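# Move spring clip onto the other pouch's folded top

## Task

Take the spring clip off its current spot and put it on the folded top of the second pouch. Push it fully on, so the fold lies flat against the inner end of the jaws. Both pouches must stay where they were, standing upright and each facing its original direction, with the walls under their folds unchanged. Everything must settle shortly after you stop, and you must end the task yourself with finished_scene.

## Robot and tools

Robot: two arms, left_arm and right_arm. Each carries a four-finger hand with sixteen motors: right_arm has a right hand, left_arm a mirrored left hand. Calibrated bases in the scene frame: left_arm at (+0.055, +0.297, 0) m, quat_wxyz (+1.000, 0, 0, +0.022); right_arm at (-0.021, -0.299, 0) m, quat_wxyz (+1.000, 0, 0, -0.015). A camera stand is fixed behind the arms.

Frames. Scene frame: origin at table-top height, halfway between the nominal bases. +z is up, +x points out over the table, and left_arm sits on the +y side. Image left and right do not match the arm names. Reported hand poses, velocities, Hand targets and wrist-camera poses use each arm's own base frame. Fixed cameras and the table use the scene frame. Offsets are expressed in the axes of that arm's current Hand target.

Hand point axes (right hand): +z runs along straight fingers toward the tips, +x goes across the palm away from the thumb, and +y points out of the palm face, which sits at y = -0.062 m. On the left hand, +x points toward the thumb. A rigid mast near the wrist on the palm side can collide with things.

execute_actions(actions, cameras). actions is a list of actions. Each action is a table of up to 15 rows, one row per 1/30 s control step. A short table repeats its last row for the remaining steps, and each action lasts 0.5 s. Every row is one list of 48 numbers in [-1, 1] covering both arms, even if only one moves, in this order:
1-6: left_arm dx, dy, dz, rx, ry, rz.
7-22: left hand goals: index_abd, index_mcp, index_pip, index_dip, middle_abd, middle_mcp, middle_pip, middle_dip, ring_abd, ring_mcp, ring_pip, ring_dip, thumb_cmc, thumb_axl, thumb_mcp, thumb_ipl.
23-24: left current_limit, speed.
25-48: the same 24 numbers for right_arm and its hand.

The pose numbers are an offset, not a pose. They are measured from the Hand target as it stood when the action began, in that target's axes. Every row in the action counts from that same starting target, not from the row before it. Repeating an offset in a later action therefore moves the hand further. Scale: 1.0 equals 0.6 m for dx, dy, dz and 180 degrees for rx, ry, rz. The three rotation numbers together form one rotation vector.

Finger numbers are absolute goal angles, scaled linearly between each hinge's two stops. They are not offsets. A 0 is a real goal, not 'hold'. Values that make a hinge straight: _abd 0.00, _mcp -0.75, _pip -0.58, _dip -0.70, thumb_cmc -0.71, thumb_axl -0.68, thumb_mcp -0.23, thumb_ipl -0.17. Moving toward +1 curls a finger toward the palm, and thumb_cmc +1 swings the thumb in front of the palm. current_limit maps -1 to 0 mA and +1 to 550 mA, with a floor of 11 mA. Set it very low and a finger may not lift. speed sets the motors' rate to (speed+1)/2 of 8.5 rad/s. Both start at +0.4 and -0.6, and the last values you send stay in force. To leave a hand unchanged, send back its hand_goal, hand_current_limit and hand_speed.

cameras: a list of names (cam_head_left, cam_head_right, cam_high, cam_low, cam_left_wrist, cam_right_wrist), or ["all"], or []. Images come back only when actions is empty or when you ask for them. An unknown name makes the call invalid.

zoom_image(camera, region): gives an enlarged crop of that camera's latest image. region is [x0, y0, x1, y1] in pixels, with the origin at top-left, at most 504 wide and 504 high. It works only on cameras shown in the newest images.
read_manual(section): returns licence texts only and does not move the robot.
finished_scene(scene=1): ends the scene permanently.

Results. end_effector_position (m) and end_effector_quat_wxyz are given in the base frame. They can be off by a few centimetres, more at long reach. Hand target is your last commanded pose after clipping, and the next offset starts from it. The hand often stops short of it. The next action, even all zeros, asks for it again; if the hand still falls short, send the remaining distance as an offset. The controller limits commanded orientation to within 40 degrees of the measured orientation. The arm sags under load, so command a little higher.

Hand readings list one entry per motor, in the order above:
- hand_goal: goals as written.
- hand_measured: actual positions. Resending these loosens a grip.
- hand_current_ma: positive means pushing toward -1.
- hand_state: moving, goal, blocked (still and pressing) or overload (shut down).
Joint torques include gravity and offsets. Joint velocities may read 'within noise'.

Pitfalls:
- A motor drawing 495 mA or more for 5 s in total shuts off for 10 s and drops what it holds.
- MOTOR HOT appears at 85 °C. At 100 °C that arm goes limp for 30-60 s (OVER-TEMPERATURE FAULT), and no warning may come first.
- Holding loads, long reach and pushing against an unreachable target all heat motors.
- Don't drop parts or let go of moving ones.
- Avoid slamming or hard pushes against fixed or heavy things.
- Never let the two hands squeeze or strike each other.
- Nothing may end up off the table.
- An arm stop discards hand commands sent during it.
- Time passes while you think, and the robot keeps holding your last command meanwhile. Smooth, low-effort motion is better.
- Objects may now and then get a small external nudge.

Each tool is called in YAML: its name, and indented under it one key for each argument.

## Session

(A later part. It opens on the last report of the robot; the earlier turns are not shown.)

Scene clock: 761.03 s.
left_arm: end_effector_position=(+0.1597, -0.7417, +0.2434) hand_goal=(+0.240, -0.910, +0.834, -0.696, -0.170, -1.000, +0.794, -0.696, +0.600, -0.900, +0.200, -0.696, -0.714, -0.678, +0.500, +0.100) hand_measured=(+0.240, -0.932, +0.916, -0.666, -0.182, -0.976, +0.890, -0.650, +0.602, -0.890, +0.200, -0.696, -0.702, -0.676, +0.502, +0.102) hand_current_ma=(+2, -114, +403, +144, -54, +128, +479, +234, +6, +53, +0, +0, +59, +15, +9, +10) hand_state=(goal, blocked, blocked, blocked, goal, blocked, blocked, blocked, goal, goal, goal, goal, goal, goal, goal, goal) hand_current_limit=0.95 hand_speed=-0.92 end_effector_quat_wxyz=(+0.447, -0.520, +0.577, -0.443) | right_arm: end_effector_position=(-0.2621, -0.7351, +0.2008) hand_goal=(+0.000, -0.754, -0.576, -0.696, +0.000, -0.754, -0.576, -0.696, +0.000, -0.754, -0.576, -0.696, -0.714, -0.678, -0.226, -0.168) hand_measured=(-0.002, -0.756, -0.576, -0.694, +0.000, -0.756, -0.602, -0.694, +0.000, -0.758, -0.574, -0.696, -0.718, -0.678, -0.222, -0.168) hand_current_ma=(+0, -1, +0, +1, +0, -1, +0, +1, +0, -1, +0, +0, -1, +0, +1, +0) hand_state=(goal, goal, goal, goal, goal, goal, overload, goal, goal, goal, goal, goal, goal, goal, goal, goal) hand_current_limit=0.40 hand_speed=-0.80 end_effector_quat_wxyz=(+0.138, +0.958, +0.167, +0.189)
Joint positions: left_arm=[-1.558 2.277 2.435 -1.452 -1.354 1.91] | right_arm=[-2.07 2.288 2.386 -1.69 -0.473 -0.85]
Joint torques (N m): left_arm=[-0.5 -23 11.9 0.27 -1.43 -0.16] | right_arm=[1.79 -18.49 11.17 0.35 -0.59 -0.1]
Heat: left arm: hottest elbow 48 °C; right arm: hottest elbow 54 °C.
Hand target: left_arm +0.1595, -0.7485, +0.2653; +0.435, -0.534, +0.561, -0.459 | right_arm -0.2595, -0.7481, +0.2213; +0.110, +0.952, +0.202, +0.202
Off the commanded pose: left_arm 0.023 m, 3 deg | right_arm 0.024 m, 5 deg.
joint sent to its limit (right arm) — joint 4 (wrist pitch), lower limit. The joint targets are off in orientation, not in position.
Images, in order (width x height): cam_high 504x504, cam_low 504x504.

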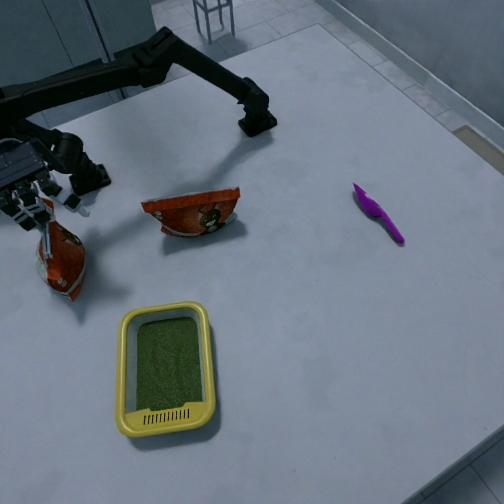

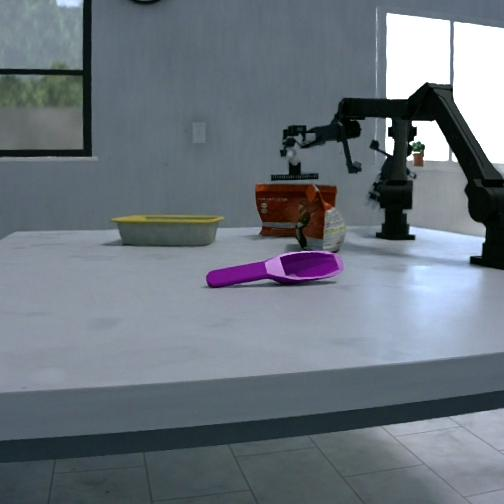

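execute_actions:
  actions:
    - [[0.0133,0.0004,-0.0021,0.0039,-0.0036,0.016,0.24,-0.91,0.835,-0.696,-0.17,-1.0,0.795,-0.696,0.6,-0.9,0.2,-0.696,-0.714,-0.678,0.5,0.1,0.95,-0.92,0,0,0,0,0,0,0,-0.754,-0.576,-0.696,0,-0.754,-0.576,-0.696,0,-0.754,-0.576,-0.696,-0.714,-0.678,-0.226,-0.168,0.4,-0.8]]
    - [[0.0133,-0.0005,-0.0021,0.0039,-0.0036,0.016,0.24,-0.91,0.835,-0.696,-0.17,-1.0,0.795,-0.696,0.6,-0.9,0.2,-0.696,-0.714,-0.678,0.5,0.1,0.95,-0.92,0,0,0,0,0,0,0,-0.754,-0.576,-0.696,0,-0.754,-0.576,-0.696,0,-0.754,-0.576,-0.696,-0.714,-0.678,-0.226,-0.168,0.4,-0.8]]
    - [[0.0133,-0.0010,-0.0021,0.0039,-0.0036,0.016,0.24,-0.91,0.835,-0.696,-0.17,-1.0,0.795,-0.696,0.6,-0.9,0.2,-0.696,-0.714,-0.678,0.5,0.1,0.95,-0.92,0,0,0,0,0,0,0,-0.754,-0.576,-0.696,0,-0.754,-0.576,-0.696,0,-0.754,-0.576,-0.696,-0.714,-0.678,-0.226,-0.168,0.4,-0.8]]
  cameras: ["cam_high","cam_low"]

zoom_image:
  camera: "cam_high"
  region: [14, 205, 64, 265]

zoom_image:
  camera: "cam_low"
  region: [250, 130, 350, 210]

Scene clock: 768.97 s.
left_arm: end_effector_position=(+0.1641, -0.7677, +0.2436) hand_goal=(+0.240, -0.910, +0.834, -0.696, -0.170, -1.000, +0.794, -0.696, +0.600, -0.900, +0.200, -0.696, -0.714, -0.678, +0.500, +0.100) hand_measured=(+0.240, -0.932, +0.916, -0.666, -0.182, -0.976, +0.890, -0.650, +0.602, -0.890, +0.200, -0.696, -0.702, -0.676, +0.502, +0.102) hand_current_ma=(+2, -112, +403, +144, -54, +130, +479, +234, +6, +53, +0, +0, +59, +15, +8, +10) hand_state=(goal, blocked, blocked, blocked, goal, blocked, blocked, blocked, goal, goal, goal, goal, goal, goal, goal, goal) hand_current_limit=0.95 hand_speed=-0.92 end_effector_quat_wxyz=(+0.486, -0.477, +0.592, -0.431) | right_arm: end_effector_position=(-0.2621, -0.7351, +0.2008) hand_goal=(+0.000, -0.754, -0.576, -0.696, +0.000, -0.754, -0.576, -0.696, +0.000, -0.754, -0.576, -0.696, -0.714, -0.678, -0.226, -0.168) hand_measured=(-0.002, -0.756, -0.576, -0.694, +0.000, -0.756, -0.602, -0.694, +0.000, -0.758, -0.574, -0.696, -0.718, -0.678, -0.222, -0.168) hand_current_ma=(+0, -1, +0, +1, +0, -1, +0, +1, +0, -1, +0, +0, -1, +0, +1, +0) hand_state=(goal, goal, goal, goal, goal, goal, overload, goal, goal, goal, goal, goal, goal, goal, goal, goal) hand_current_limit=0.40 hand_speed=-0.80 end_effector_quat_wxyz=(+0.138, +0.958, +0.167, +0.189)
Joint positions: left_arm=[-1.561 2.494 2.819 -1.548 -1.403 2.09] | right_arm=[-2.07 2.288 2.386 -1.69 -0.473 -0.85]
Joint torques (N m): left_arm=[-1.32 -24.18 12.56 0.31 -1.44 0.16] | right_arm=[2.08 -18.78 11.3 0.53 -0.48 -0.07]
Heat: left arm: hottest elbow 48 °C; right arm: hottest elbow 54 °C.
Hand target: left_arm +0.1548, -0.7723, +0.2656; +0.488, -0.490, +0.584, -0.426 | right_arm -0.2595, -0.7481, +0.2213; +0.110, +0.952, +0.202, +0.202
Off the commanded pose: left_arm 0.024 m, 2 deg | right_arm 0.024 m, 5 deg.
joint sent to its limit (left arm) — joint 6 (wrist roll), upper limit. The joint targets are off in orientation, not in position.
joint sent to its limit (right arm) — joint 4 (wrist pitch), lower limit. The joint targets are off in orientation, not in position.
Images, in order (width x height): cam_high 504x504, cam_low 504x504.

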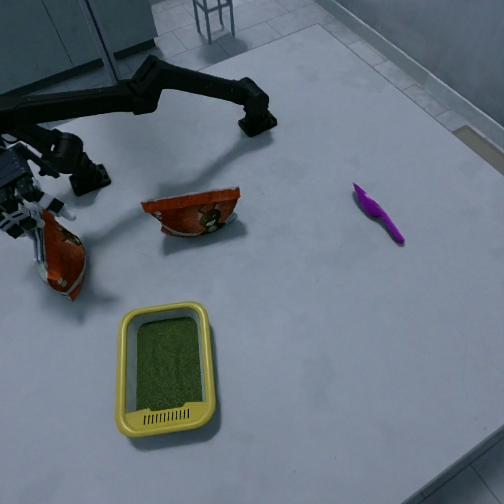

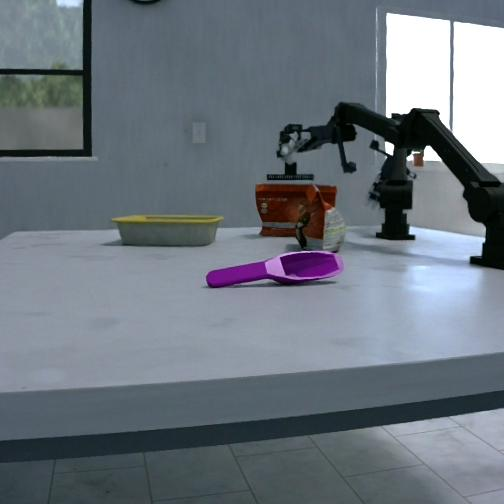

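Scaled by 8.400 from the camera's 504x504 image, which has a finer 720x720 frame.

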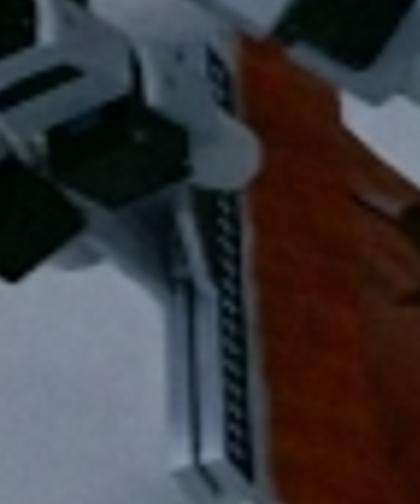

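Scaled by 5.040 from the camera's 504x504 image, which has a finer 720x720 frame.

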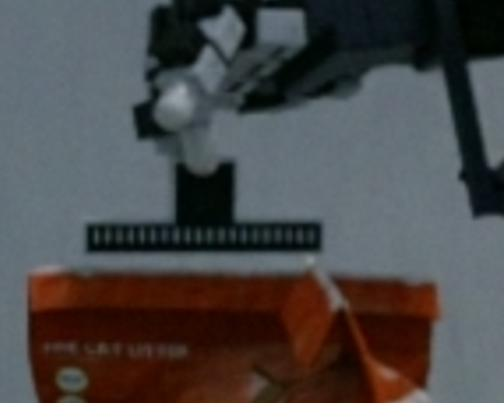

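zoom_image:
  camera: "cam_high"
  region: [28, 240, 56, 268]

Scaled by 18.000 from the camera's 504x504 image, which has a finer 720x720 frame.

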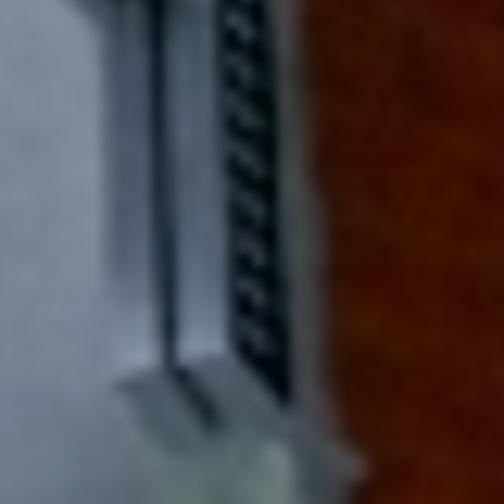

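execute_actions:
  actions:
    - [[-0.0049,0.0033,-0.0149,-0.001,-0.0062,-0.001,0.24,-0.91,0.835,-0.696,-0.17,-1.0,0.795,-0.696,0.6,-0.9,0.2,-0.696,-0.714,-0.678,0.5,0.1,0.95,-0.92,0,0,0,0,0,0,0,-0.754,-0.576,-0.696,0,-0.754,-0.576,-0.696,0,-0.754,-0.576,-0.696,-0.714,-0.678,-0.226,-0.168,0.4,-0.8]]
    - [[-0.0049,0.0033,-0.0149,-0.001,-0.0062,-0.001,0.24,-0.91,0.835,-0.696,-0.17,-1.0,0.795,-0.696,0.6,-0.9,0.2,-0.696,-0.714,-0.678,0.5,0.1,0.95,-0.92,0,0,0,0,0,0,0,-0.754,-0.576,-0.696,0,-0.754,-0.576,-0.696,0,-0.754,-0.576,-0.696,-0.714,-0.678,-0.226,-0.168,0.4,-0.8]]
  cameras: ["cam_high","cam_low"]

zoom_image:
  camera: "cam_high"
  region: [28, 232, 64, 268]

zoom_image:
  camera: "cam_low"
  region: [250, 130, 350, 210]

Scene clock: 771.23 s.
left_arm: end_effector_position=(+0.1460, -0.7587, +0.2456) hand_goal=(+0.240, -0.910, +0.834, -0.696, -0.170, -1.000, +0.794, -0.696, +0.600, -0.900, +0.200, -0.696, -0.714, -0.678, +0.500, +0.100) hand_measured=(+0.240, -0.932, +0.916, -0.666, -0.182, -0.976, +0.890, -0.650, +0.602, -0.890, +0.200, -0.696, -0.702, -0.676, +0.502, +0.102) hand_current_ma=(+2, -112, +403, +144, -55, +130, +479, +234, +6, +53, +0, +0, +59, +15, +7, +10) hand_state=(goal, blocked, blocked, blocked, goal, blocked, blocked, blocked, goal, goal, goal, goal, goal, goal, goal, goal) hand_current_limit=0.95 hand_speed=-0.92 end_effector_quat_wxyz=(+0.492, -0.466, +0.598, -0.428) | right_arm: end_effector_position=(-0.2621, -0.7351, +0.2008) hand_goal=(+0.000, -0.754, -0.576, -0.696, +0.000, -0.754, -0.576, -0.696, +0.000, -0.754, -0.576, -0.696, -0.714, -0.678, -0.226, -0.168) hand_measured=(-0.002, -0.756, -0.576, -0.694, +0.000, -0.756, -0.602, -0.694, +0.000, -0.758, -0.574, -0.696, -0.718, -0.678, -0.222, -0.168) hand_current_ma=(+0, -1, +0, +1, +0, -1, +0, +1, +0, -1, +0, +0, -1, +0, +1, +0) hand_state=(goal, goal, goal, goal, goal, goal, overload, goal, goal, goal, goal, goal, goal, goal, goal, goal) hand_current_limit=0.40 hand_speed=-0.80 end_effector_quat_wxyz=(+0.138, +0.958, +0.167, +0.189)
Joint positions: left_arm=[-1.586 2.498 2.836 -1.658 -1.415 2.017] | right_arm=[-2.07 2.288 2.386 -1.69 -0.473 -0.85]
Joint torques (N m): left_arm=[-1.26 -23.82 12.34 0.14 -1.4 -0.16] | right_arm=[2.02 -18.37 11.08 0.44 -0.54 -0.08]
Heat: left arm: hottest elbow 48 °C; right arm: hottest elbow 54 °C.
Hand target: left_arm +0.1367, -0.7658, +0.2654; +0.496, -0.502, +0.574, -0.416 | right_arm -0.2595, -0.7481, +0.2213; +0.110, +0.952, +0.202, +0.202
Off the commanded pose: left_arm 0.023 m, 5 deg | right_arm 0.024 m, 5 deg.
joint sent to its limit (right arm) — joint 4 (wrist pitch), lower limit. The joint targets are off in orientation, not in position.
Images, in order (width x height): cam_high 504x504, cam_low 504x504.

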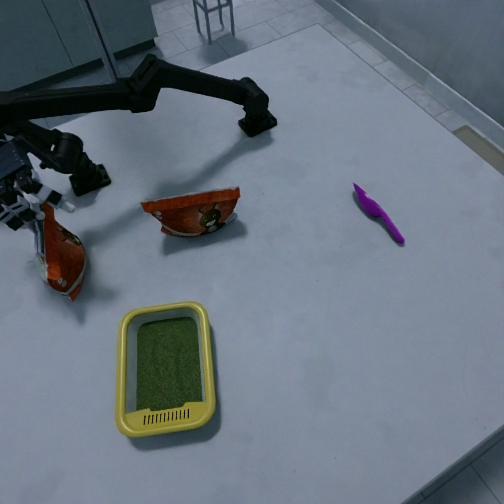

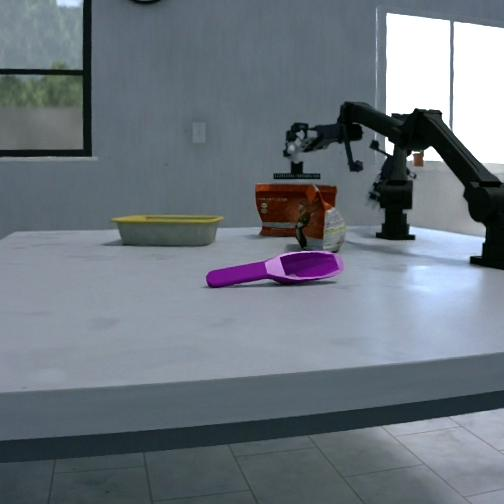

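Scaled by 14.000 from the camera's 504x504 image, which has a finer 720x720 frame.

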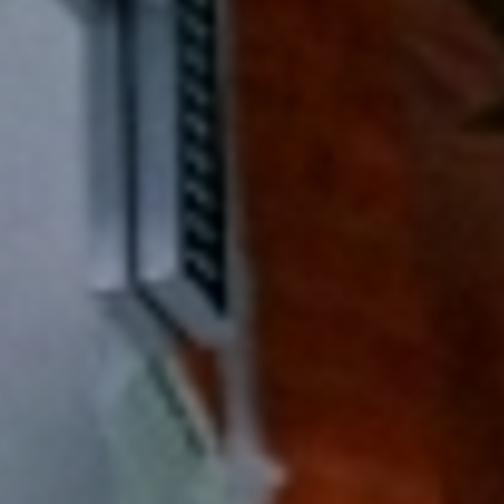

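Scaled by 5.040 from the camera's 504x504 image, which has a finer 720x720 frame.

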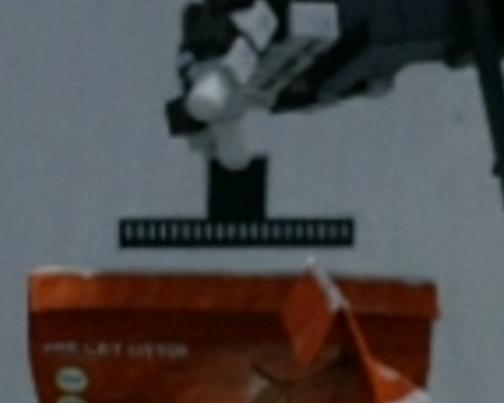

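execute_actions:
  actions:
    - [[0.0044,0.0128,0.0016,0,0,0,0.24,-0.91,0.835,-0.696,-0.17,-1.0,0.795,-0.696,0.6,-0.9,0.2,-0.696,-0.714,-0.678,0.5,0.1,0.95,-0.92,0,0,0,0,0,0,0,-0.754,-0.576,-0.696,0,-0.754,-0.576,-0.696,0,-0.754,-0.576,-0.696,-0.714,-0.678,-0.226,-0.168,0.4,-0.8]]
    - [[0.0044,0.0128,0.0016,0,0,0,0.24,-0.91,0.835,-0.696,-0.17,-1.0,0.795,-0.696,0.6,-0.9,0.2,-0.696,-0.714,-0.678,0.5,0.1,0.95,-0.92,0,0,0,0,0,0,0,-0.754,-0.576,-0.696,0,-0.754,-0.576,-0.696,0,-0.754,-0.576,-0.696,-0.714,-0.678,-0.226,-0.168,0.4,-0.8]]
  cameras: ["cam_high","cam_low"]

zoom_image:
  camera: "cam_high"
  region: [28, 232, 64, 268]

zoom_image:
  camera: "cam_low"
  region: [250, 130, 350, 210]

Scene clock: 773.03 s.
left_arm: end_effector_position=(+0.1456, -0.7611, +0.2325) hand_goal=(+0.240, -0.910, +0.834, -0.696, -0.170, -1.000, +0.794, -0.696, +0.600, -0.900, +0.200, -0.696, -0.714, -0.678, +0.500, +0.100) hand_measured=(+0.240, -0.932, +0.916, -0.666, -0.184, -0.974, +0.890, -0.650, +0.602, -0.890, +0.200, -0.696, -0.702, -0.676, +0.502, +0.102) hand_current_ma=(+2, -112, +403, +144, -55, +136, +479, +234, +6, +53, +0, +0, +59, +15, +7, +10) hand_state=(goal, blocked, blocked, blocked, goal, blocked, blocked, blocked, goal, goal, goal, goal, goal, goal, goal, goal) hand_current_limit=0.95 hand_speed=-0.92 end_effector_quat_wxyz=(+0.492, -0.468, +0.597, -0.427) | right_arm: end_effector_position=(-0.2621, -0.7351, +0.2008) hand_goal=(+0.000, -0.754, -0.576, -0.696, +0.000, -0.754, -0.576, -0.696, +0.000, -0.754, -0.576, -0.696, -0.714, -0.678, -0.226, -0.168) hand_measured=(-0.002, -0.756, -0.576, -0.694, +0.000, -0.756, -0.602, -0.694, +0.000, -0.758, -0.574, -0.696, -0.718, -0.678, -0.222, -0.168) hand_current_ma=(+0, -1, +0, +1, +0, -1, +0, +1, +0, -1, +0, +0, -1, +0, +1, +0) hand_state=(goal, goal, goal, goal, goal, goal, overload, goal, goal, goal, goal, goal, goal, goal, goal, goal) hand_current_limit=0.40 hand_speed=-0.80 end_effector_quat_wxyz=(+0.138, +0.958, +0.167, +0.189)
Joint positions: left_arm=[-1.587 2.515 2.836 -1.671 -1.415 1.983] | right_arm=[-2.07 2.288 2.386 -1.69 -0.473 -0.85]
Joint torques (N m): left_arm=[-1.26 -23.82 12.25 0.1 -1.33 -0.13] | right_arm=[1.85 -18.67 11.19 0.29 -0.59 -0.08]
Heat: left arm: hottest elbow 48 °C; right arm: hottest elbow 54 °C.
Hand target: left_arm +0.1360, -0.7686, +0.2494; +0.496, -0.502, +0.574, -0.416 | right_arm -0.2595, -0.7481, +0.2213; +0.110, +0.952, +0.202, +0.202
Off the commanded pose: left_arm 0.021 m, 5 deg | right_arm 0.024 m, 5 deg.
joint sent to its limit (left arm) — joint 4 (wrist pitch), lower limit. The joint targets are off in orientation, not in position.
joint sent to its limit (right arm) — joint 4 (wrist pitch), lower limit. The joint targets are off in orientation, not in position.
Images, in order (width x height): cam_high 504x504, cam_low 504x504.

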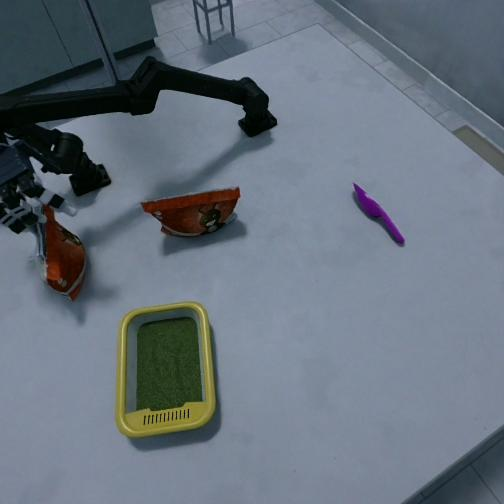

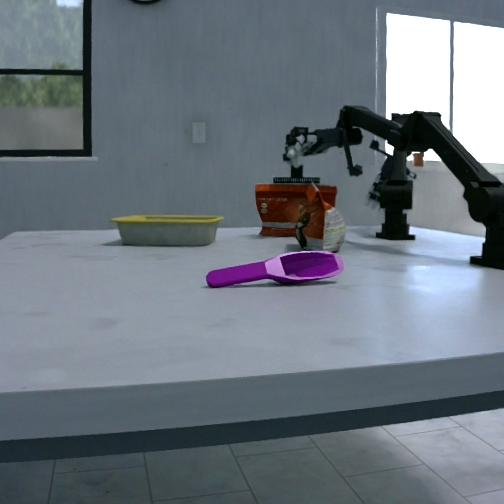

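Scaled by 14.000 from the camera's 504x504 image, which has a finer 720x720 frame.

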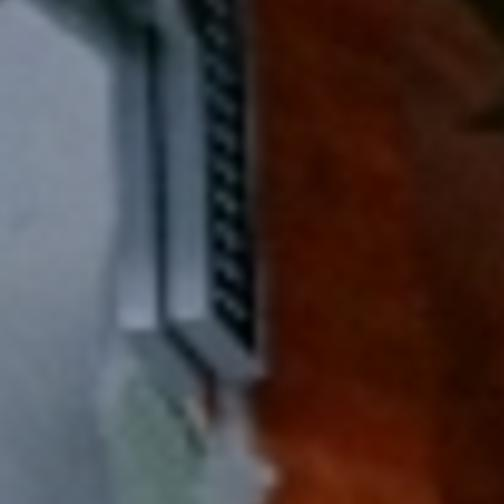

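Scaled by 5.040 from the camera's 504x504 image, which has a finer 720x720 frame.

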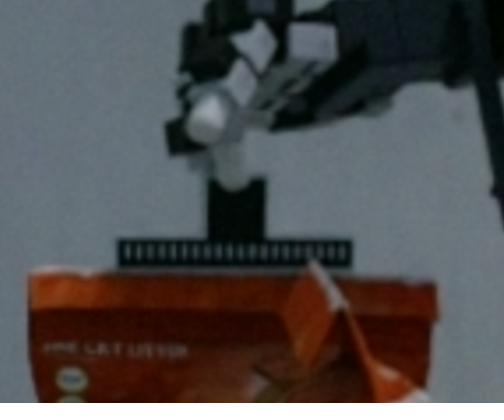

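execute_actions:
  actions:
    - [[0,0,0,0,0,0,0.24,-0.91,0.835,-0.696,-0.17,-0.965,0.795,-0.696,0.6,-0.9,0.2,-0.696,-0.714,-0.678,0.5,0.1,0.95,-0.92,0,0,0,0,0,0,0,-0.754,-0.576,-0.696,0,-0.754,-0.576,-0.696,0,-0.754,-0.576,-0.696,-0.714,-0.678,-0.226,-0.168,0.4,-0.8]]
  cameras: ["cam_high","cam_low"]

zoom_image:
  camera: "cam_high"
  region: [28, 232, 64, 268]

Scene clock: 774.27 s.
left_arm: end_effector_position=(+0.1456, -0.7612, +0.2322) hand_goal=(+0.240, -0.910, +0.834, -0.696, -0.170, -0.966, +0.794, -0.696, +0.600, -0.900, +0.200, -0.696, -0.714, -0.678, +0.500, +0.100) hand_measured=(+0.240, -0.926, +0.916, -0.666, -0.184, -0.950, +0.890, -0.650, +0.602, -0.890, +0.200, -0.696, -0.702, -0.676, +0.502, +0.102) hand_current_ma=(+2, -79, +403, +144, -56, +88, +479, +234, +6, +53, +0, +0, +59, +15, +7, +10) hand_state=(goal, goal, blocked, blocked, goal, goal, blocked, blocked, goal, goal, goal, goal, goal, goal, goal, goal) hand_current_limit=0.95 hand_speed=-0.92 end_effector_quat_wxyz=(+0.492, -0.468, +0.597, -0.427) | right_arm: end_effector_position=(-0.2621, -0.7351, +0.2008) hand_goal=(+0.000, -0.754, -0.576, -0.696, +0.000, -0.754, -0.576, -0.696, +0.000, -0.754, -0.576, -0.696, -0.714, -0.678, -0.226, -0.168) hand_measured=(-0.002, -0.756, -0.576, -0.694, +0.000, -0.756, -0.602, -0.694, +0.000, -0.758, -0.574, -0.696, -0.718, -0.678, -0.222, -0.168) hand_current_ma=(+0, -1, +0, +1, +0, -1, +0, +1, +0, -1, +0, +0, -1, +0, +1, +0) hand_state=(goal, goal, goal, goal, goal, goal, overload, goal, goal, goal, goal, goal, goal, goal, goal, goal) hand_current_limit=0.40 hand_speed=-0.80 end_effector_quat_wxyz=(+0.138, +0.958, +0.167, +0.189)
Joint positions: left_arm=[-1.587 2.516 2.836 -1.671 -1.415 1.983] | right_arm=[-2.07 2.288 2.386 -1.69 -0.473 -0.85]
Joint torques (N m): left_arm=[-1.26 -23.82 12.26 0.08 -1.32 -0.15] | right_arm=[1.79 -18.2 11.25 0.42 -0.5 -0.09]
Heat: left arm: hottest elbow 49 °C; right arm: hottest elbow 54 °C.
Hand target: left_arm +0.1360, -0.7686, +0.2495; +0.496, -0.502, +0.574, -0.416 | right_arm -0.2595, -0.7481, +0.2213; +0.110, +0.952, +0.202, +0.202
Off the commanded pose: left_arm 0.021 m, 5 deg | right_arm 0.024 m, 5 deg.
joint sent to its limit (left arm) — joint 4 (wrist pitch), lower limit. The joint targets are off in orientation, not in position.
joint sent to its limit (right arm) — joint 4 (wrist pitch), lower limit. The joint targets are off in orientation, not in position.
Images, in order (width x height): cam_high 504x504, cam_low 504x504.

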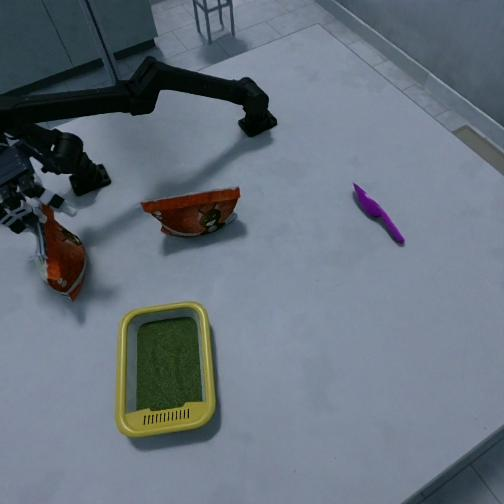

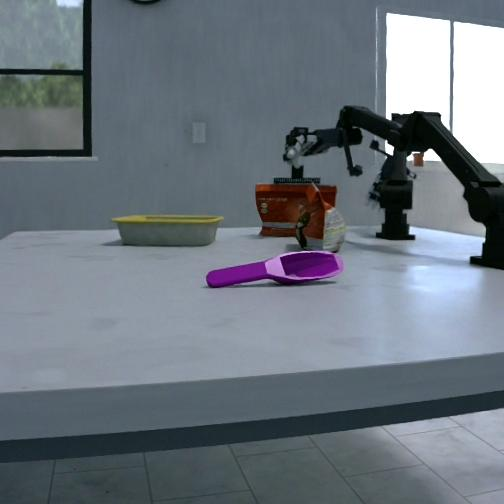

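Scaled by 14.000 from the camera's 504x504 image, which has a finer 720x720 frame.

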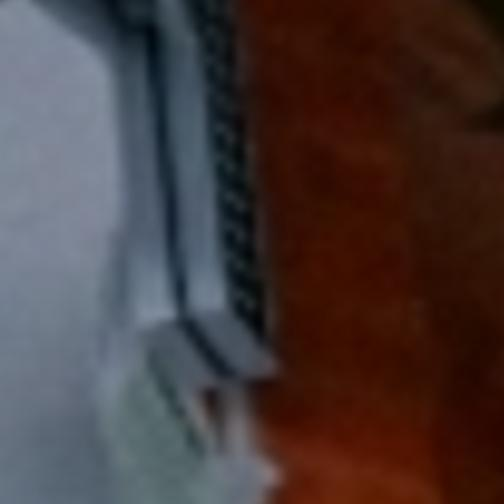

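execute_actions:
  actions:
    - [[0.0018,0.013,0.0021,0,0,0,0.24,-0.91,0.835,-0.696,-0.17,-0.965,0.795,-0.696,0.6,-0.9,0.2,-0.696,-0.714,-0.678,0.5,0.1,0.95,-0.92,0,0,0,0,0,0,0,-0.754,-0.576,-0.696,0,-0.754,-0.576,-0.696,0,-0.754,-0.576,-0.696,-0.714,-0.678,-0.226,-0.168,0.4,-0.8]]
  cameras: ["cam_high","cam_low"]

zoom_image:
  camera: "cam_high"
  region: [28, 232, 64, 268]

zoom_image:
  camera: "cam_low"
  region: [250, 150, 350, 210]

Scene clock: 775.33 s.
left_arm: end_effector_position=(+0.1455, -0.7627, +0.2324) hand_goal=(+0.240, -0.910, +0.834, -0.696, -0.170, -0.966, +0.794, -0.696, +0.600, -0.900, +0.200, -0.696, -0.714, -0.678, +0.500, +0.100) hand_measured=(+0.240, -0.924, +0.916, -0.666, -0.184, -0.948, +0.890, -0.650, +0.602, -0.890, +0.200, -0.696, -0.702, -0.676, +0.502, +0.102) hand_current_ma=(+2, -74, +403, +144, -56, +90, +479, +234, +6, +53, +0, +0, +59, +15, +7, +10) hand_state=(goal, goal, blocked, blocked, goal, goal, blocked, blocked, goal, goal, goal, goal, goal, goal, goal, goal) hand_current_limit=0.95 hand_speed=-0.92 end_effector_quat_wxyz=(+0.488, -0.474, +0.593, -0.432) | right_arm: end_effector_position=(-0.2621, -0.7351, +0.2008) hand_goal=(+0.000, -0.754, -0.576, -0.696, +0.000, -0.754, -0.576, -0.696, +0.000, -0.754, -0.576, -0.696, -0.714, -0.678, -0.226, -0.168) hand_measured=(-0.002, -0.756, -0.576, -0.694, +0.000, -0.756, -0.602, -0.694, +0.000, -0.758, -0.574, -0.696, -0.718, -0.678, -0.222, -0.168) hand_current_ma=(+0, -1, +0, +1, +0, -1, +0, +1, +0, -1, +0, +0, -1, +0, +1, +0) hand_state=(goal, goal, goal, goal, goal, goal, overload, goal, goal, goal, goal, goal, goal, goal, goal, goal) hand_current_limit=0.40 hand_speed=-0.80 end_effector_quat_wxyz=(+0.138, +0.958, +0.167, +0.189)
Joint positions: left_arm=[-1.587 2.516 2.836 -1.671 -1.415 1.965] | right_arm=[-2.07 2.288 2.386 -1.69 -0.473 -0.85]
Joint torques (N m): left_arm=[-1.32 -23.82 10.65 0.09 -1.29 -0.18] | right_arm=[1.79 -18.61 11.23 0.42 -0.53 -0.1]
Heat: left arm: hottest elbow 49 °C; right arm: hottest elbow 54 °C.
Hand target: left_arm +0.1360, -0.7685, +0.2416; +0.496, -0.502, +0.574, -0.416 | right_arm -0.2595, -0.7481, +0.2213; +0.110, +0.952, +0.202, +0.202
Off the commanded pose: left_arm 0.014 m, 4 deg | right_arm 0.024 m, 5 deg.
joint sent to its limit (left arm) — joint 4 (wrist pitch), lower limit. The joint targets are off in orientation, not in position.
joint sent to its limit (right arm) — joint 4 (wrist pitch), lower limit. The joint targets are off in orientation, not in position.
Images, in order (width x height): cam_high 504x504, cam_low 504x504.

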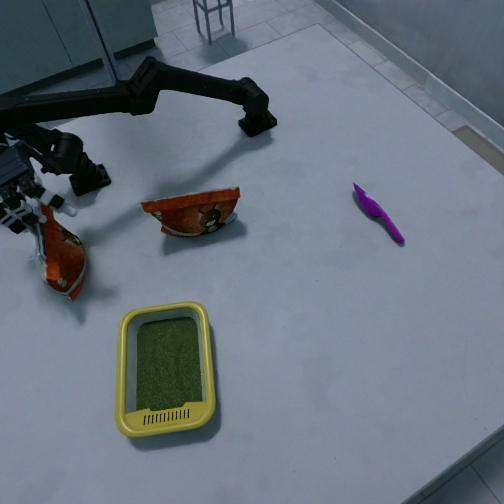

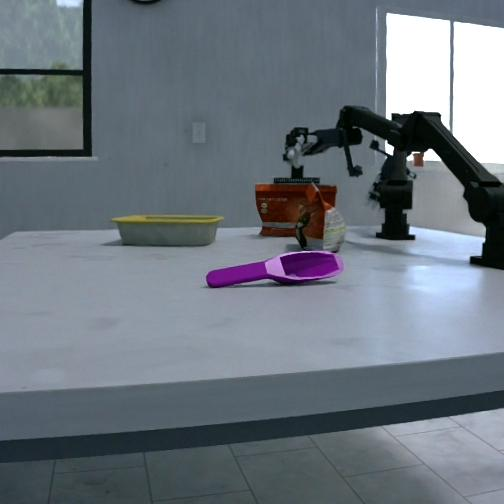

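Scaled by 14.000 from the camera's 504x504 image, which has a finer 720x720 frame.

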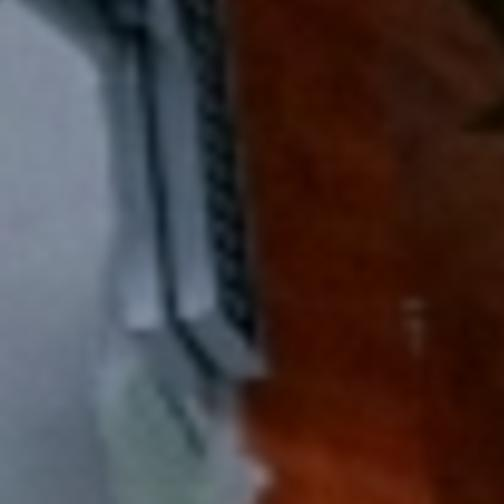

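Scaled by 5.040 from the camera's 504x504 image, which has a finer 720x720 frame.

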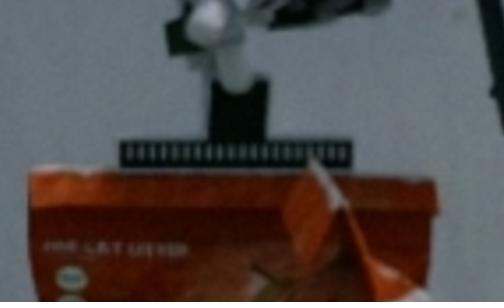

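execute_actions:
  actions:
    - [[-0.0018,0.0202,0.0044,0,0,0,0.24,-0.91,0.835,-0.696,-0.17,-0.965,0.795,-0.696,0.6,-0.9,0.2,-0.696,-0.714,-0.678,0.5,0.1,0.95,-0.92,0,0,0,0,0,0,0,-0.754,-0.576,-0.696,0,-0.754,-0.576,-0.696,0,-0.754,-0.576,-0.696,-0.714,-0.678,-0.226,-0.168,0.4,-0.8]]
  cameras: ["cam_high","cam_low"]

zoom_image:
  camera: "cam_high"
  region: [28, 232, 64, 268]

zoom_image:
  camera: "cam_low"
  region: [250, 150, 350, 210]

Scene clock: 776.37 s.
left_arm: end_effector_position=(+0.1459, -0.7653, +0.2291) hand_goal=(+0.240, -0.910, +0.834, -0.696, -0.170, -0.966, +0.794, -0.696, +0.600, -0.900, +0.200, -0.696, -0.714, -0.678, +0.500, +0.100) hand_measured=(+0.240, -0.922, +0.916, -0.666, -0.184, -0.948, +0.890, -0.650, +0.602, -0.890, +0.200, -0.696, -0.702, -0.676, +0.502, +0.102) hand_current_ma=(+2, -67, +403, +144, -56, +90, +479, +234, +6, +53, +0, +0, +59, +15, +7, +10) hand_state=(goal, goal, blocked, blocked, goal, goal, blocked, blocked, goal, goal, goal, goal, goal, goal, goal, goal) hand_current_limit=0.95 hand_speed=-0.92 end_effector_quat_wxyz=(+0.483, -0.482, +0.585, -0.439) | right_arm: end_effector_position=(-0.2621, -0.7351, +0.2008) hand_goal=(+0.000, -0.754, -0.576, -0.696, +0.000, -0.754, -0.576, -0.696, +0.000, -0.754, -0.576, -0.696, -0.714, -0.678, -0.226, -0.168) hand_measured=(-0.002, -0.756, -0.576, -0.694, +0.000, -0.756, -0.602, -0.694, +0.000, -0.758, -0.574, -0.696, -0.718, -0.678, -0.222, -0.168) hand_current_ma=(+0, -1, +0, +1, +0, -1, +0, +1, +0, -1, +0, +0, -1, +0, +1, +0) hand_state=(goal, goal, goal, goal, goal, goal, overload, goal, goal, goal, goal, goal, goal, goal, goal, goal) hand_current_limit=0.40 hand_speed=-0.80 end_effector_quat_wxyz=(+0.138, +0.958, +0.167, +0.189)
Joint positions: left_arm=[-1.587 2.516 2.825 -1.671 -1.419 1.926] | right_arm=[-2.07 2.288 2.386 -1.69 -0.473 -0.85]
Joint torques (N m): left_arm=[-1.08 -25.11 6.56 0.13 -1.06 -0.17] | right_arm=[2.02 -18.49 11.12 0.4 -0.54 -0.09]
Heat: left arm: hottest elbow 49 °C; right arm: hottest elbow 54 °C.
Hand target: left_arm +0.1366, -0.7655, +0.2295; +0.496, -0.502, +0.574, -0.416 | right_arm -0.2595, -0.7481, +0.2213; +0.110, +0.952, +0.202, +0.202
Off the commanded pose: left_arm 0.009 m, 4 deg | right_arm 0.024 m, 5 deg.
joint sent to its limit (left arm) — joint 4 (wrist pitch), lower limit. The joint targets are off in orientation, not in position.
joint sent to its limit (right arm) — joint 4 (wrist pitch), lower limit. The joint targets are off in orientation, not in position.
Images, in order (width x height): cam_high 504x504, cam_low 504x504.

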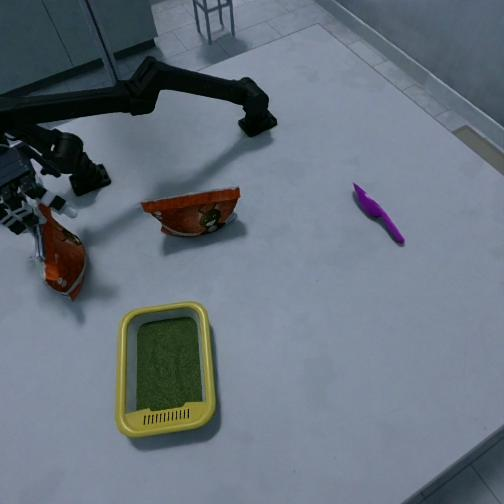

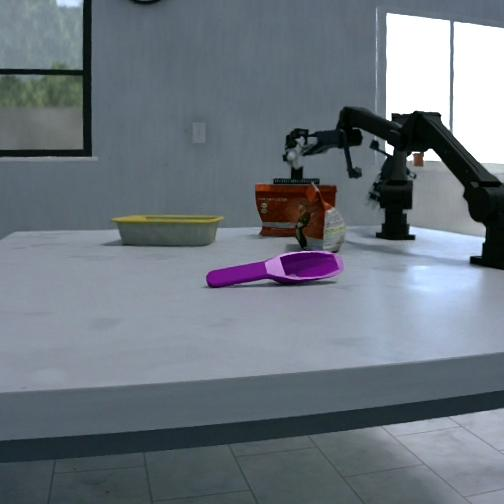

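Scaled by 14.000 from the camera's 504x504 image, which has a finer 720x720 frame.

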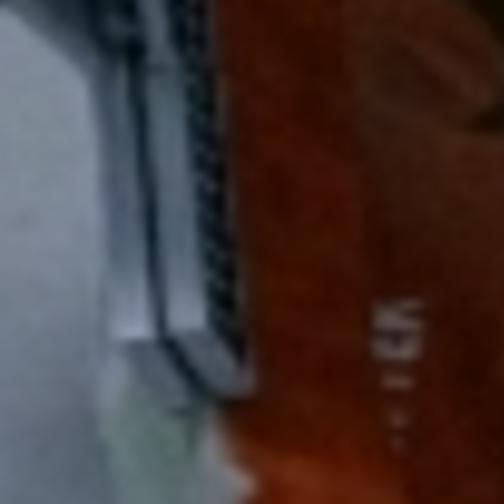

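Scaled by 5.040 from the camera's 504x504 image, which has a finer 720x720 frame.

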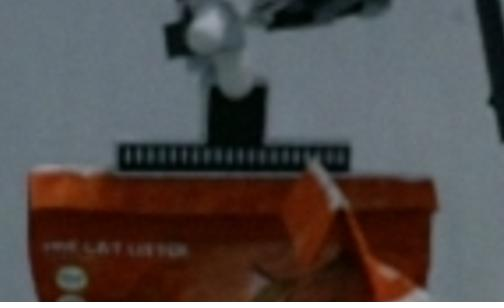

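execute_actions:
  actions:
    - [[-0.0135,-0.0232,-0.0019,0,0,0,0.24,-0.91,0.835,-0.696,-0.17,-0.965,0.795,-0.696,0.6,-0.9,0.2,-0.696,-0.714,-0.678,0.5,0.1,0.95,-0.92,0,0,0,0,0,0,0,-0.754,-0.576,-0.696,0,-0.754,-0.576,-0.696,0,-0.754,-0.576,-0.696,-0.714,-0.678,-0.226,-0.168,0.4,-0.8]]
  cameras: ["cam_high","cam_low"]

zoom_image:
  camera: "cam_high"
  region: [28, 232, 64, 268]

zoom_image:
  camera: "cam_low"
  region: [250, 150, 350, 210]

Scene clock: 777.53 s.
left_arm: end_effector_position=(+0.1459, -0.7625, +0.2300) hand_goal=(+0.240, -0.910, +0.834, -0.696, -0.170, -0.966, +0.794, -0.696, +0.600, -0.900, +0.200, -0.696, -0.714, -0.678, +0.500, +0.100) hand_measured=(+0.240, -0.922, +0.916, -0.666, -0.184, -0.948, +0.890, -0.650, +0.602, -0.890, +0.200, -0.696, -0.702, -0.676, +0.502, +0.102) hand_current_ma=(+2, -59, +403, +144, -56, +90, +479, +234, +6, +53, +0, +0, +59, +15, +7, +10) hand_state=(goal, goal, blocked, blocked, goal, goal, blocked, blocked, goal, goal, goal, goal, goal, goal, goal, goal) hand_current_limit=0.95 hand_speed=-0.92 end_effector_quat_wxyz=(+0.486, -0.480, +0.586, -0.436) | right_arm: end_effector_position=(-0.2621, -0.7351, +0.2008) hand_goal=(+0.000, -0.754, -0.576, -0.696, +0.000, -0.754, -0.576, -0.696, +0.000, -0.754, -0.576, -0.696, -0.714, -0.678, -0.226, -0.168) hand_measured=(-0.002, -0.756, -0.576, -0.694, +0.000, -0.756, -0.602, -0.694, +0.000, -0.758, -0.574, -0.696, -0.718, -0.678, -0.222, -0.168) hand_current_ma=(+0, -1, +0, +1, +0, -1, +0, +1, +0, -1, +0, +0, -1, +0, +1, +0) hand_state=(goal, goal, goal, goal, goal, goal, overload, goal, goal, goal, goal, goal, goal, goal, goal, goal) hand_current_limit=0.40 hand_speed=-0.80 end_effector_quat_wxyz=(+0.138, +0.958, +0.167, +0.189)
Joint positions: left_arm=[-1.587 2.503 2.803 -1.671 -1.419 1.926] | right_arm=[-2.07 2.288 2.386 -1.69 -0.473 -0.85]
Joint torques (N m): left_arm=[-0.91 -26.34 6.8 0.08 -1.03 -0.07] | right_arm=[2.2 -18.14 11.17 0.53 -0.53 -0.05]
Heat: left arm: hottest elbow 49 °C; right arm: hottest elbow 54 °C.
Hand target: left_arm +0.1378, -0.7597, +0.2444; +0.496, -0.502, +0.574, -0.416 | right_arm -0.2595, -0.7481, +0.2213; +0.110, +0.952, +0.202, +0.202
Off the commanded pose: left_arm 0.017 m, 4 deg | right_arm 0.024 m, 5 deg.
joint sent to its limit (left arm) — joint 4 (wrist pitch), lower limit. The joint targets are off in orientation, not in position.
joint sent to its limit (right arm) — joint 4 (wrist pitch), lower limit. The joint targets are off in orientation, not in position.
Images, in order (width x height): cam_high 504x504, cam_low 504x504.

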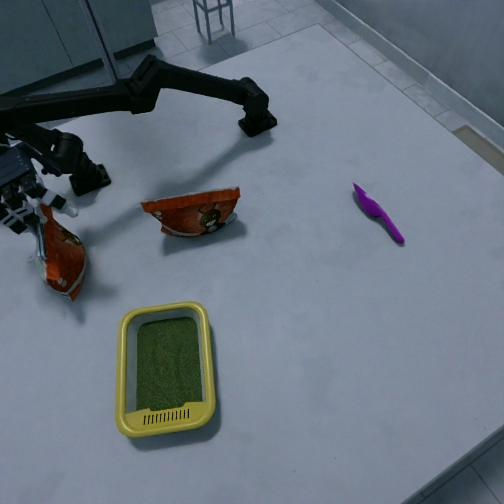

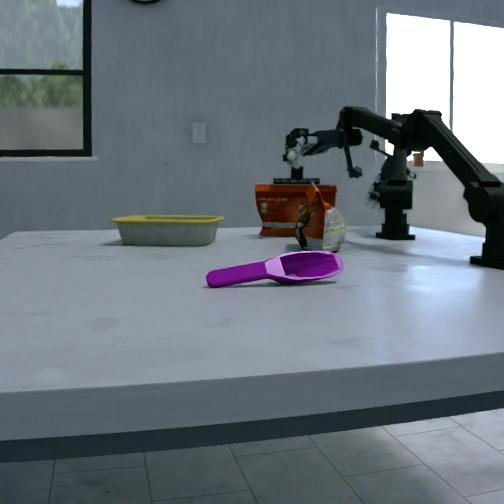

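Scaled by 14.000 from the camera's 504x504 image, which has a finer 720x720 frame.

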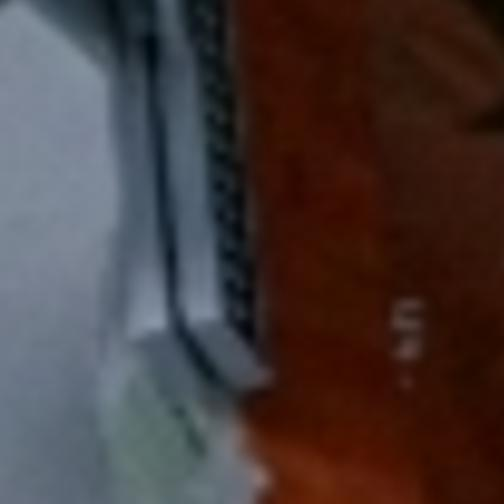

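Scaled by 5.040 from the camera's 504x504 image, which has a finer 720x720 frame.

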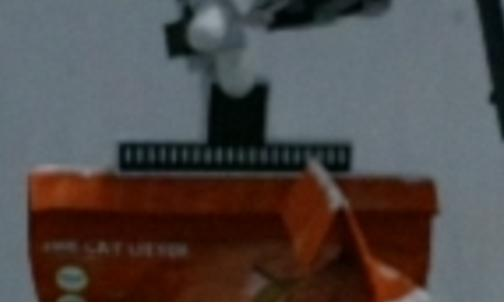

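execute_actions:
  actions:
    - [[-0.0035,-0.0232,-0.004,0,0,0,0.24,-0.91,0.835,-0.696,-0.17,-0.965,0.795,-0.696,0.6,-0.9,0.2,-0.696,-0.714,-0.678,0.5,0.1,0.95,-0.92,0,0,0,0,0,0,0,-0.754,-0.576,-0.696,0,-0.754,-0.576,-0.696,0,-0.754,-0.576,-0.696,-0.714,-0.678,-0.226,-0.168,0.4,-0.8]]
    - [[-0.01,0,0,0,0,0,0.24,-0.91,0.835,-0.696,-0.17,-0.965,0.795,-0.696,0.6,-0.9,0.2,-0.696,-0.714,-0.678,0.5,0.1,0.95,-0.92,0,0,0,0,0,0,0,-0.754,-0.576,-0.696,0,-0.754,-0.576,-0.696,0,-0.754,-0.576,-0.696,-0.714,-0.678,-0.226,-0.168,0.4,-0.8]]
  cameras: ["cam_high","cam_low"]

zoom_image:
  camera: "cam_high"
  region: [28, 232, 64, 268]

zoom_image:
  camera: "cam_low"
  region: [250, 150, 350, 210]

Scene clock: 779.37 s.
left_arm: end_effector_position=(+0.1455, -0.7579, +0.2398) hand_goal=(+0.240, -0.910, +0.834, -0.696, -0.170, -0.966, +0.794, -0.696, +0.600, -0.900, +0.200, -0.696, -0.714, -0.678, +0.500, +0.100) hand_measured=(+0.240, -0.922, +0.916, -0.666, -0.184, -0.948, +0.890, -0.650, +0.602, -0.890, +0.200, -0.696, -0.702, -0.676, +0.502, +0.102) hand_current_ma=(+2, -58, +403, +144, -56, +93, +479, +234, +6, +53, +0, +0, +59, +15, +7, +10) hand_state=(goal, goal, blocked, blocked, goal, goal, blocked, blocked, goal, goal, goal, goal, goal, goal, goal, goal) hand_current_limit=0.95 hand_speed=-0.92 end_effector_quat_wxyz=(+0.485, -0.479, +0.589, -0.435) | right_arm: end_effector_position=(-0.2621, -0.7351, +0.2008) hand_goal=(+0.000, -0.754, -0.576, -0.696, +0.000, -0.754, -0.576, -0.696, +0.000, -0.754, -0.576, -0.696, -0.714, -0.678, -0.226, -0.168) hand_measured=(-0.002, -0.756, -0.576, -0.694, +0.000, -0.756, -0.602, -0.694, +0.000, -0.758, -0.574, -0.696, -0.718, -0.678, -0.222, -0.168) hand_current_ma=(+0, -1, +0, +1, +0, -1, +0, +1, +0, -1, +0, +0, -1, +0, +1, +0) hand_state=(goal, goal, goal, goal, goal, goal, overload, goal, goal, goal, goal, goal, goal, goal, goal, goal) hand_current_limit=0.40 hand_speed=-0.80 end_effector_quat_wxyz=(+0.138, +0.958, +0.167, +0.189)
Joint positions: left_arm=[-1.587 2.478 2.784 -1.671 -1.415 1.936] | right_arm=[-2.07 2.288 2.386 -1.69 -0.473 -0.85]
Joint torques (N m): left_arm=[-1.08 -26.52 7.1 0.09 -1.21 -0.03] | right_arm=[1.96 -18.55 11.11 0.47 -0.52 -0.05]
Heat: left arm: hottest elbow 48 °C; right arm: hottest elbow 54 °C.
Hand target: left_arm +0.1377, -0.7538, +0.2596; +0.496, -0.502, +0.574, -0.416 | right_arm -0.2595, -0.7481, +0.2213; +0.110, +0.952, +0.202, +0.202
Off the commanded pose: left_arm 0.022 m, 4 deg | right_arm 0.024 m, 5 deg.
joint sent to its limit (left arm) — joint 4 (wrist pitch), lower limit. The joint targets are off in orientation, not in position.
joint sent to its limit (right arm) — joint 4 (wrist pitch), lower limit. The joint targets are off in orientation, not in position.
Images, in order (width x height): cam_high 504x504, cam_low 504x504.

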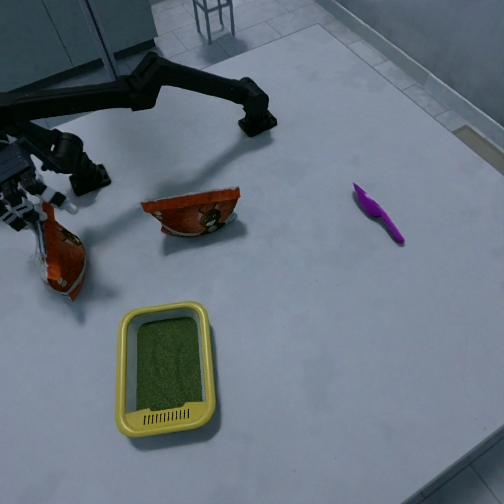

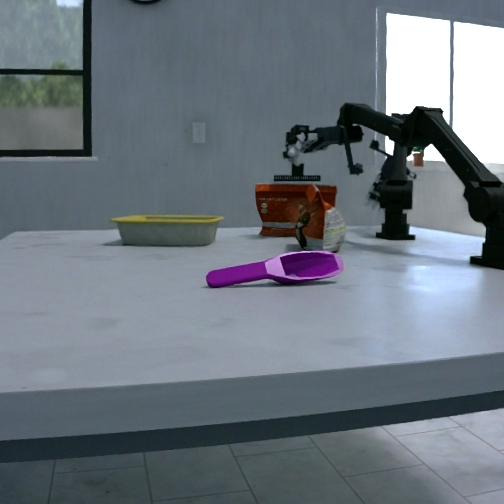

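Scaled by 14.000 from the camera's 504x504 image, which has a finer 720x720 frame.

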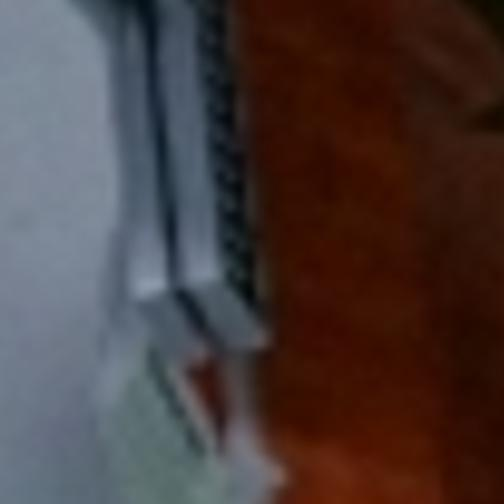

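Scaled by 5.040 from the camera's 504x504 image, which has a finer 720x720 frame.

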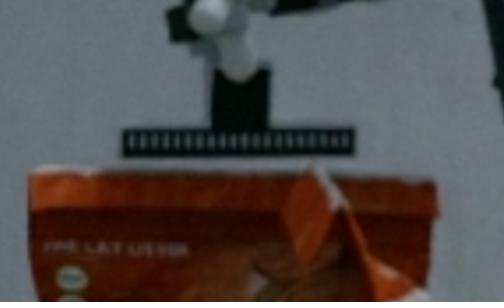

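execute_actions:
  actions:
    - [[0.002,0.013,0.0022,0,0,0,0.24,-0.91,0.835,-0.696,-0.17,-0.965,0.795,-0.696,0.6,-0.9,0.2,-0.696,-0.714,-0.678,0.5,0.1,0.95,-0.92,0,0,0,0,0,0,0,-0.754,-0.576,-0.696,0,-0.754,-0.576,-0.696,0,-0.754,-0.576,-0.696,-0.714,-0.678,-0.226,-0.168,0.4,-0.8]]
  cameras: ["cam_high","cam_low"]

zoom_image:
  camera: "cam_high"
  region: [28, 232, 64, 268]

zoom_image:
  camera: "cam_low"
  region: [250, 150, 350, 210]

Scene clock: 780.33 s.
left_arm: end_effector_position=(+0.1455, -0.7565, +0.2338) hand_goal=(+0.240, -0.910, +0.834, -0.696, -0.170, -0.966, +0.794, -0.696, +0.600, -0.900, +0.200, -0.696, -0.714, -0.678, +0.500, +0.100) hand_measured=(+0.240, -0.922, +0.916, -0.666, -0.184, -0.946, +0.890, -0.650, +0.602, -0.890, +0.200, -0.696, -0.702, -0.676, +0.502, +0.102) hand_current_ma=(+2, -58, +403, +144, -56, +99, +479, +234, +6, +53, +0, +0, +59, +15, +7, +10) hand_state=(goal, goal, blocked, blocked, goal, goal, blocked, blocked, goal, goal, goal, goal, goal, goal, goal, goal) hand_current_limit=0.95 hand_speed=-0.92 end_effector_quat_wxyz=(+0.487, -0.477, +0.590, -0.432) | right_arm: end_effector_position=(-0.2621, -0.7351, +0.2008) hand_goal=(+0.000, -0.754, -0.576, -0.696, +0.000, -0.754, -0.576, -0.696, +0.000, -0.754, -0.576, -0.696, -0.714, -0.678, -0.226, -0.168) hand_measured=(-0.002, -0.756, -0.576, -0.694, +0.000, -0.756, -0.602, -0.694, +0.000, -0.758, -0.574, -0.696, -0.718, -0.678, -0.222, -0.168) hand_current_ma=(+0, -1, +0, +1, +0, -1, +0, +1, +0, -1, +0, +0, -1, +0, +1, +0) hand_state=(goal, goal, goal, goal, goal, goal, overload, goal, goal, goal, goal, goal, goal, goal, goal, goal) hand_current_limit=0.40 hand_speed=-0.80 end_effector_quat_wxyz=(+0.138, +0.958, +0.167, +0.189)
Joint positions: left_arm=[-1.587 2.473 2.759 -1.671 -1.415 1.924] | right_arm=[-2.07 2.288 2.386 -1.69 -0.473 -0.85]
Joint torques (N m): left_arm=[-1.03 -26.58 6.9 0.08 -1.17 -0.11] | right_arm=[2.43 -18.2 11.19 0.44 -0.54 -0.08]
Heat: left arm: hottest elbow 48 °C; right arm: hottest elbow 54 °C.
Hand target: left_arm +0.1378, -0.7538, +0.2517; +0.496, -0.502, +0.574, -0.416 | right_arm -0.2595, -0.7481, +0.2213; +0.110, +0.952, +0.202, +0.202
Off the commanded pose: left_arm 0.020 m, 4 deg | right_arm 0.024 m, 5 deg.
joint sent to its limit (left arm) — joint 4 (wrist pitch), lower limit. The joint targets are off in orientation, not in position.
joint sent to its limit (right arm) — joint 4 (wrist pitch), lower limit. The joint targets are off in orientation, not in position.
Images, in order (width x height): cam_high 504x504, cam_low 504x504.

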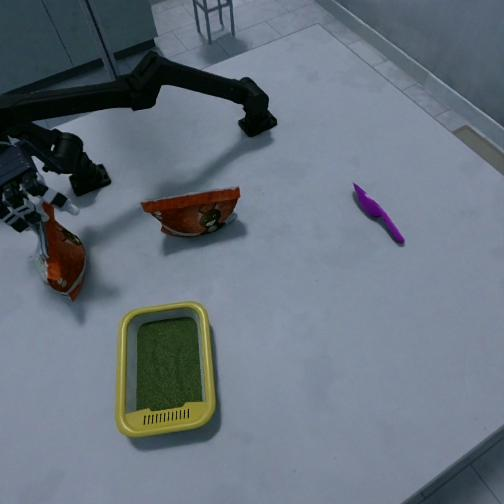

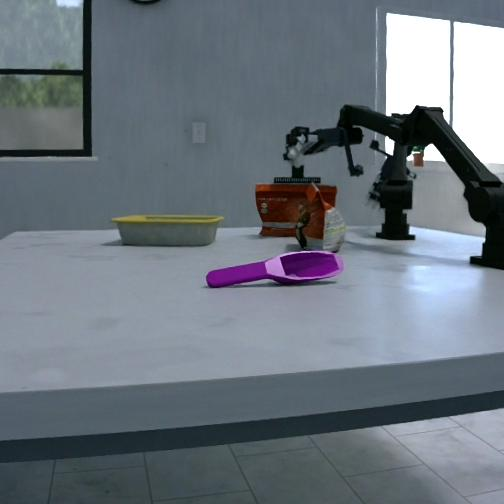

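Scaled by 14.000 from the camera's 504x504 image, which has a finer 720x720 frame.

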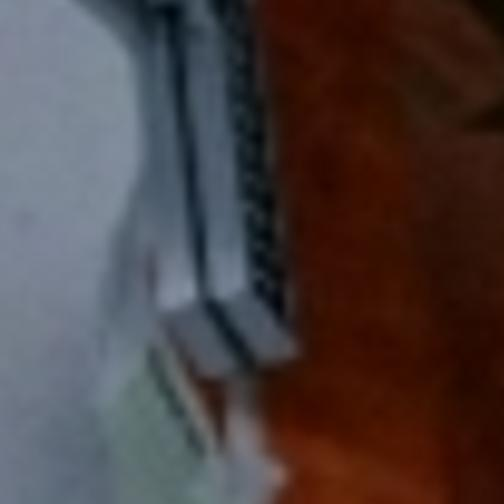

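Scaled by 5.040 from the camera's 504x504 image, which has a finer 720x720 frame.

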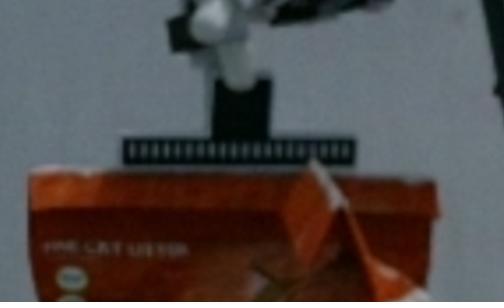

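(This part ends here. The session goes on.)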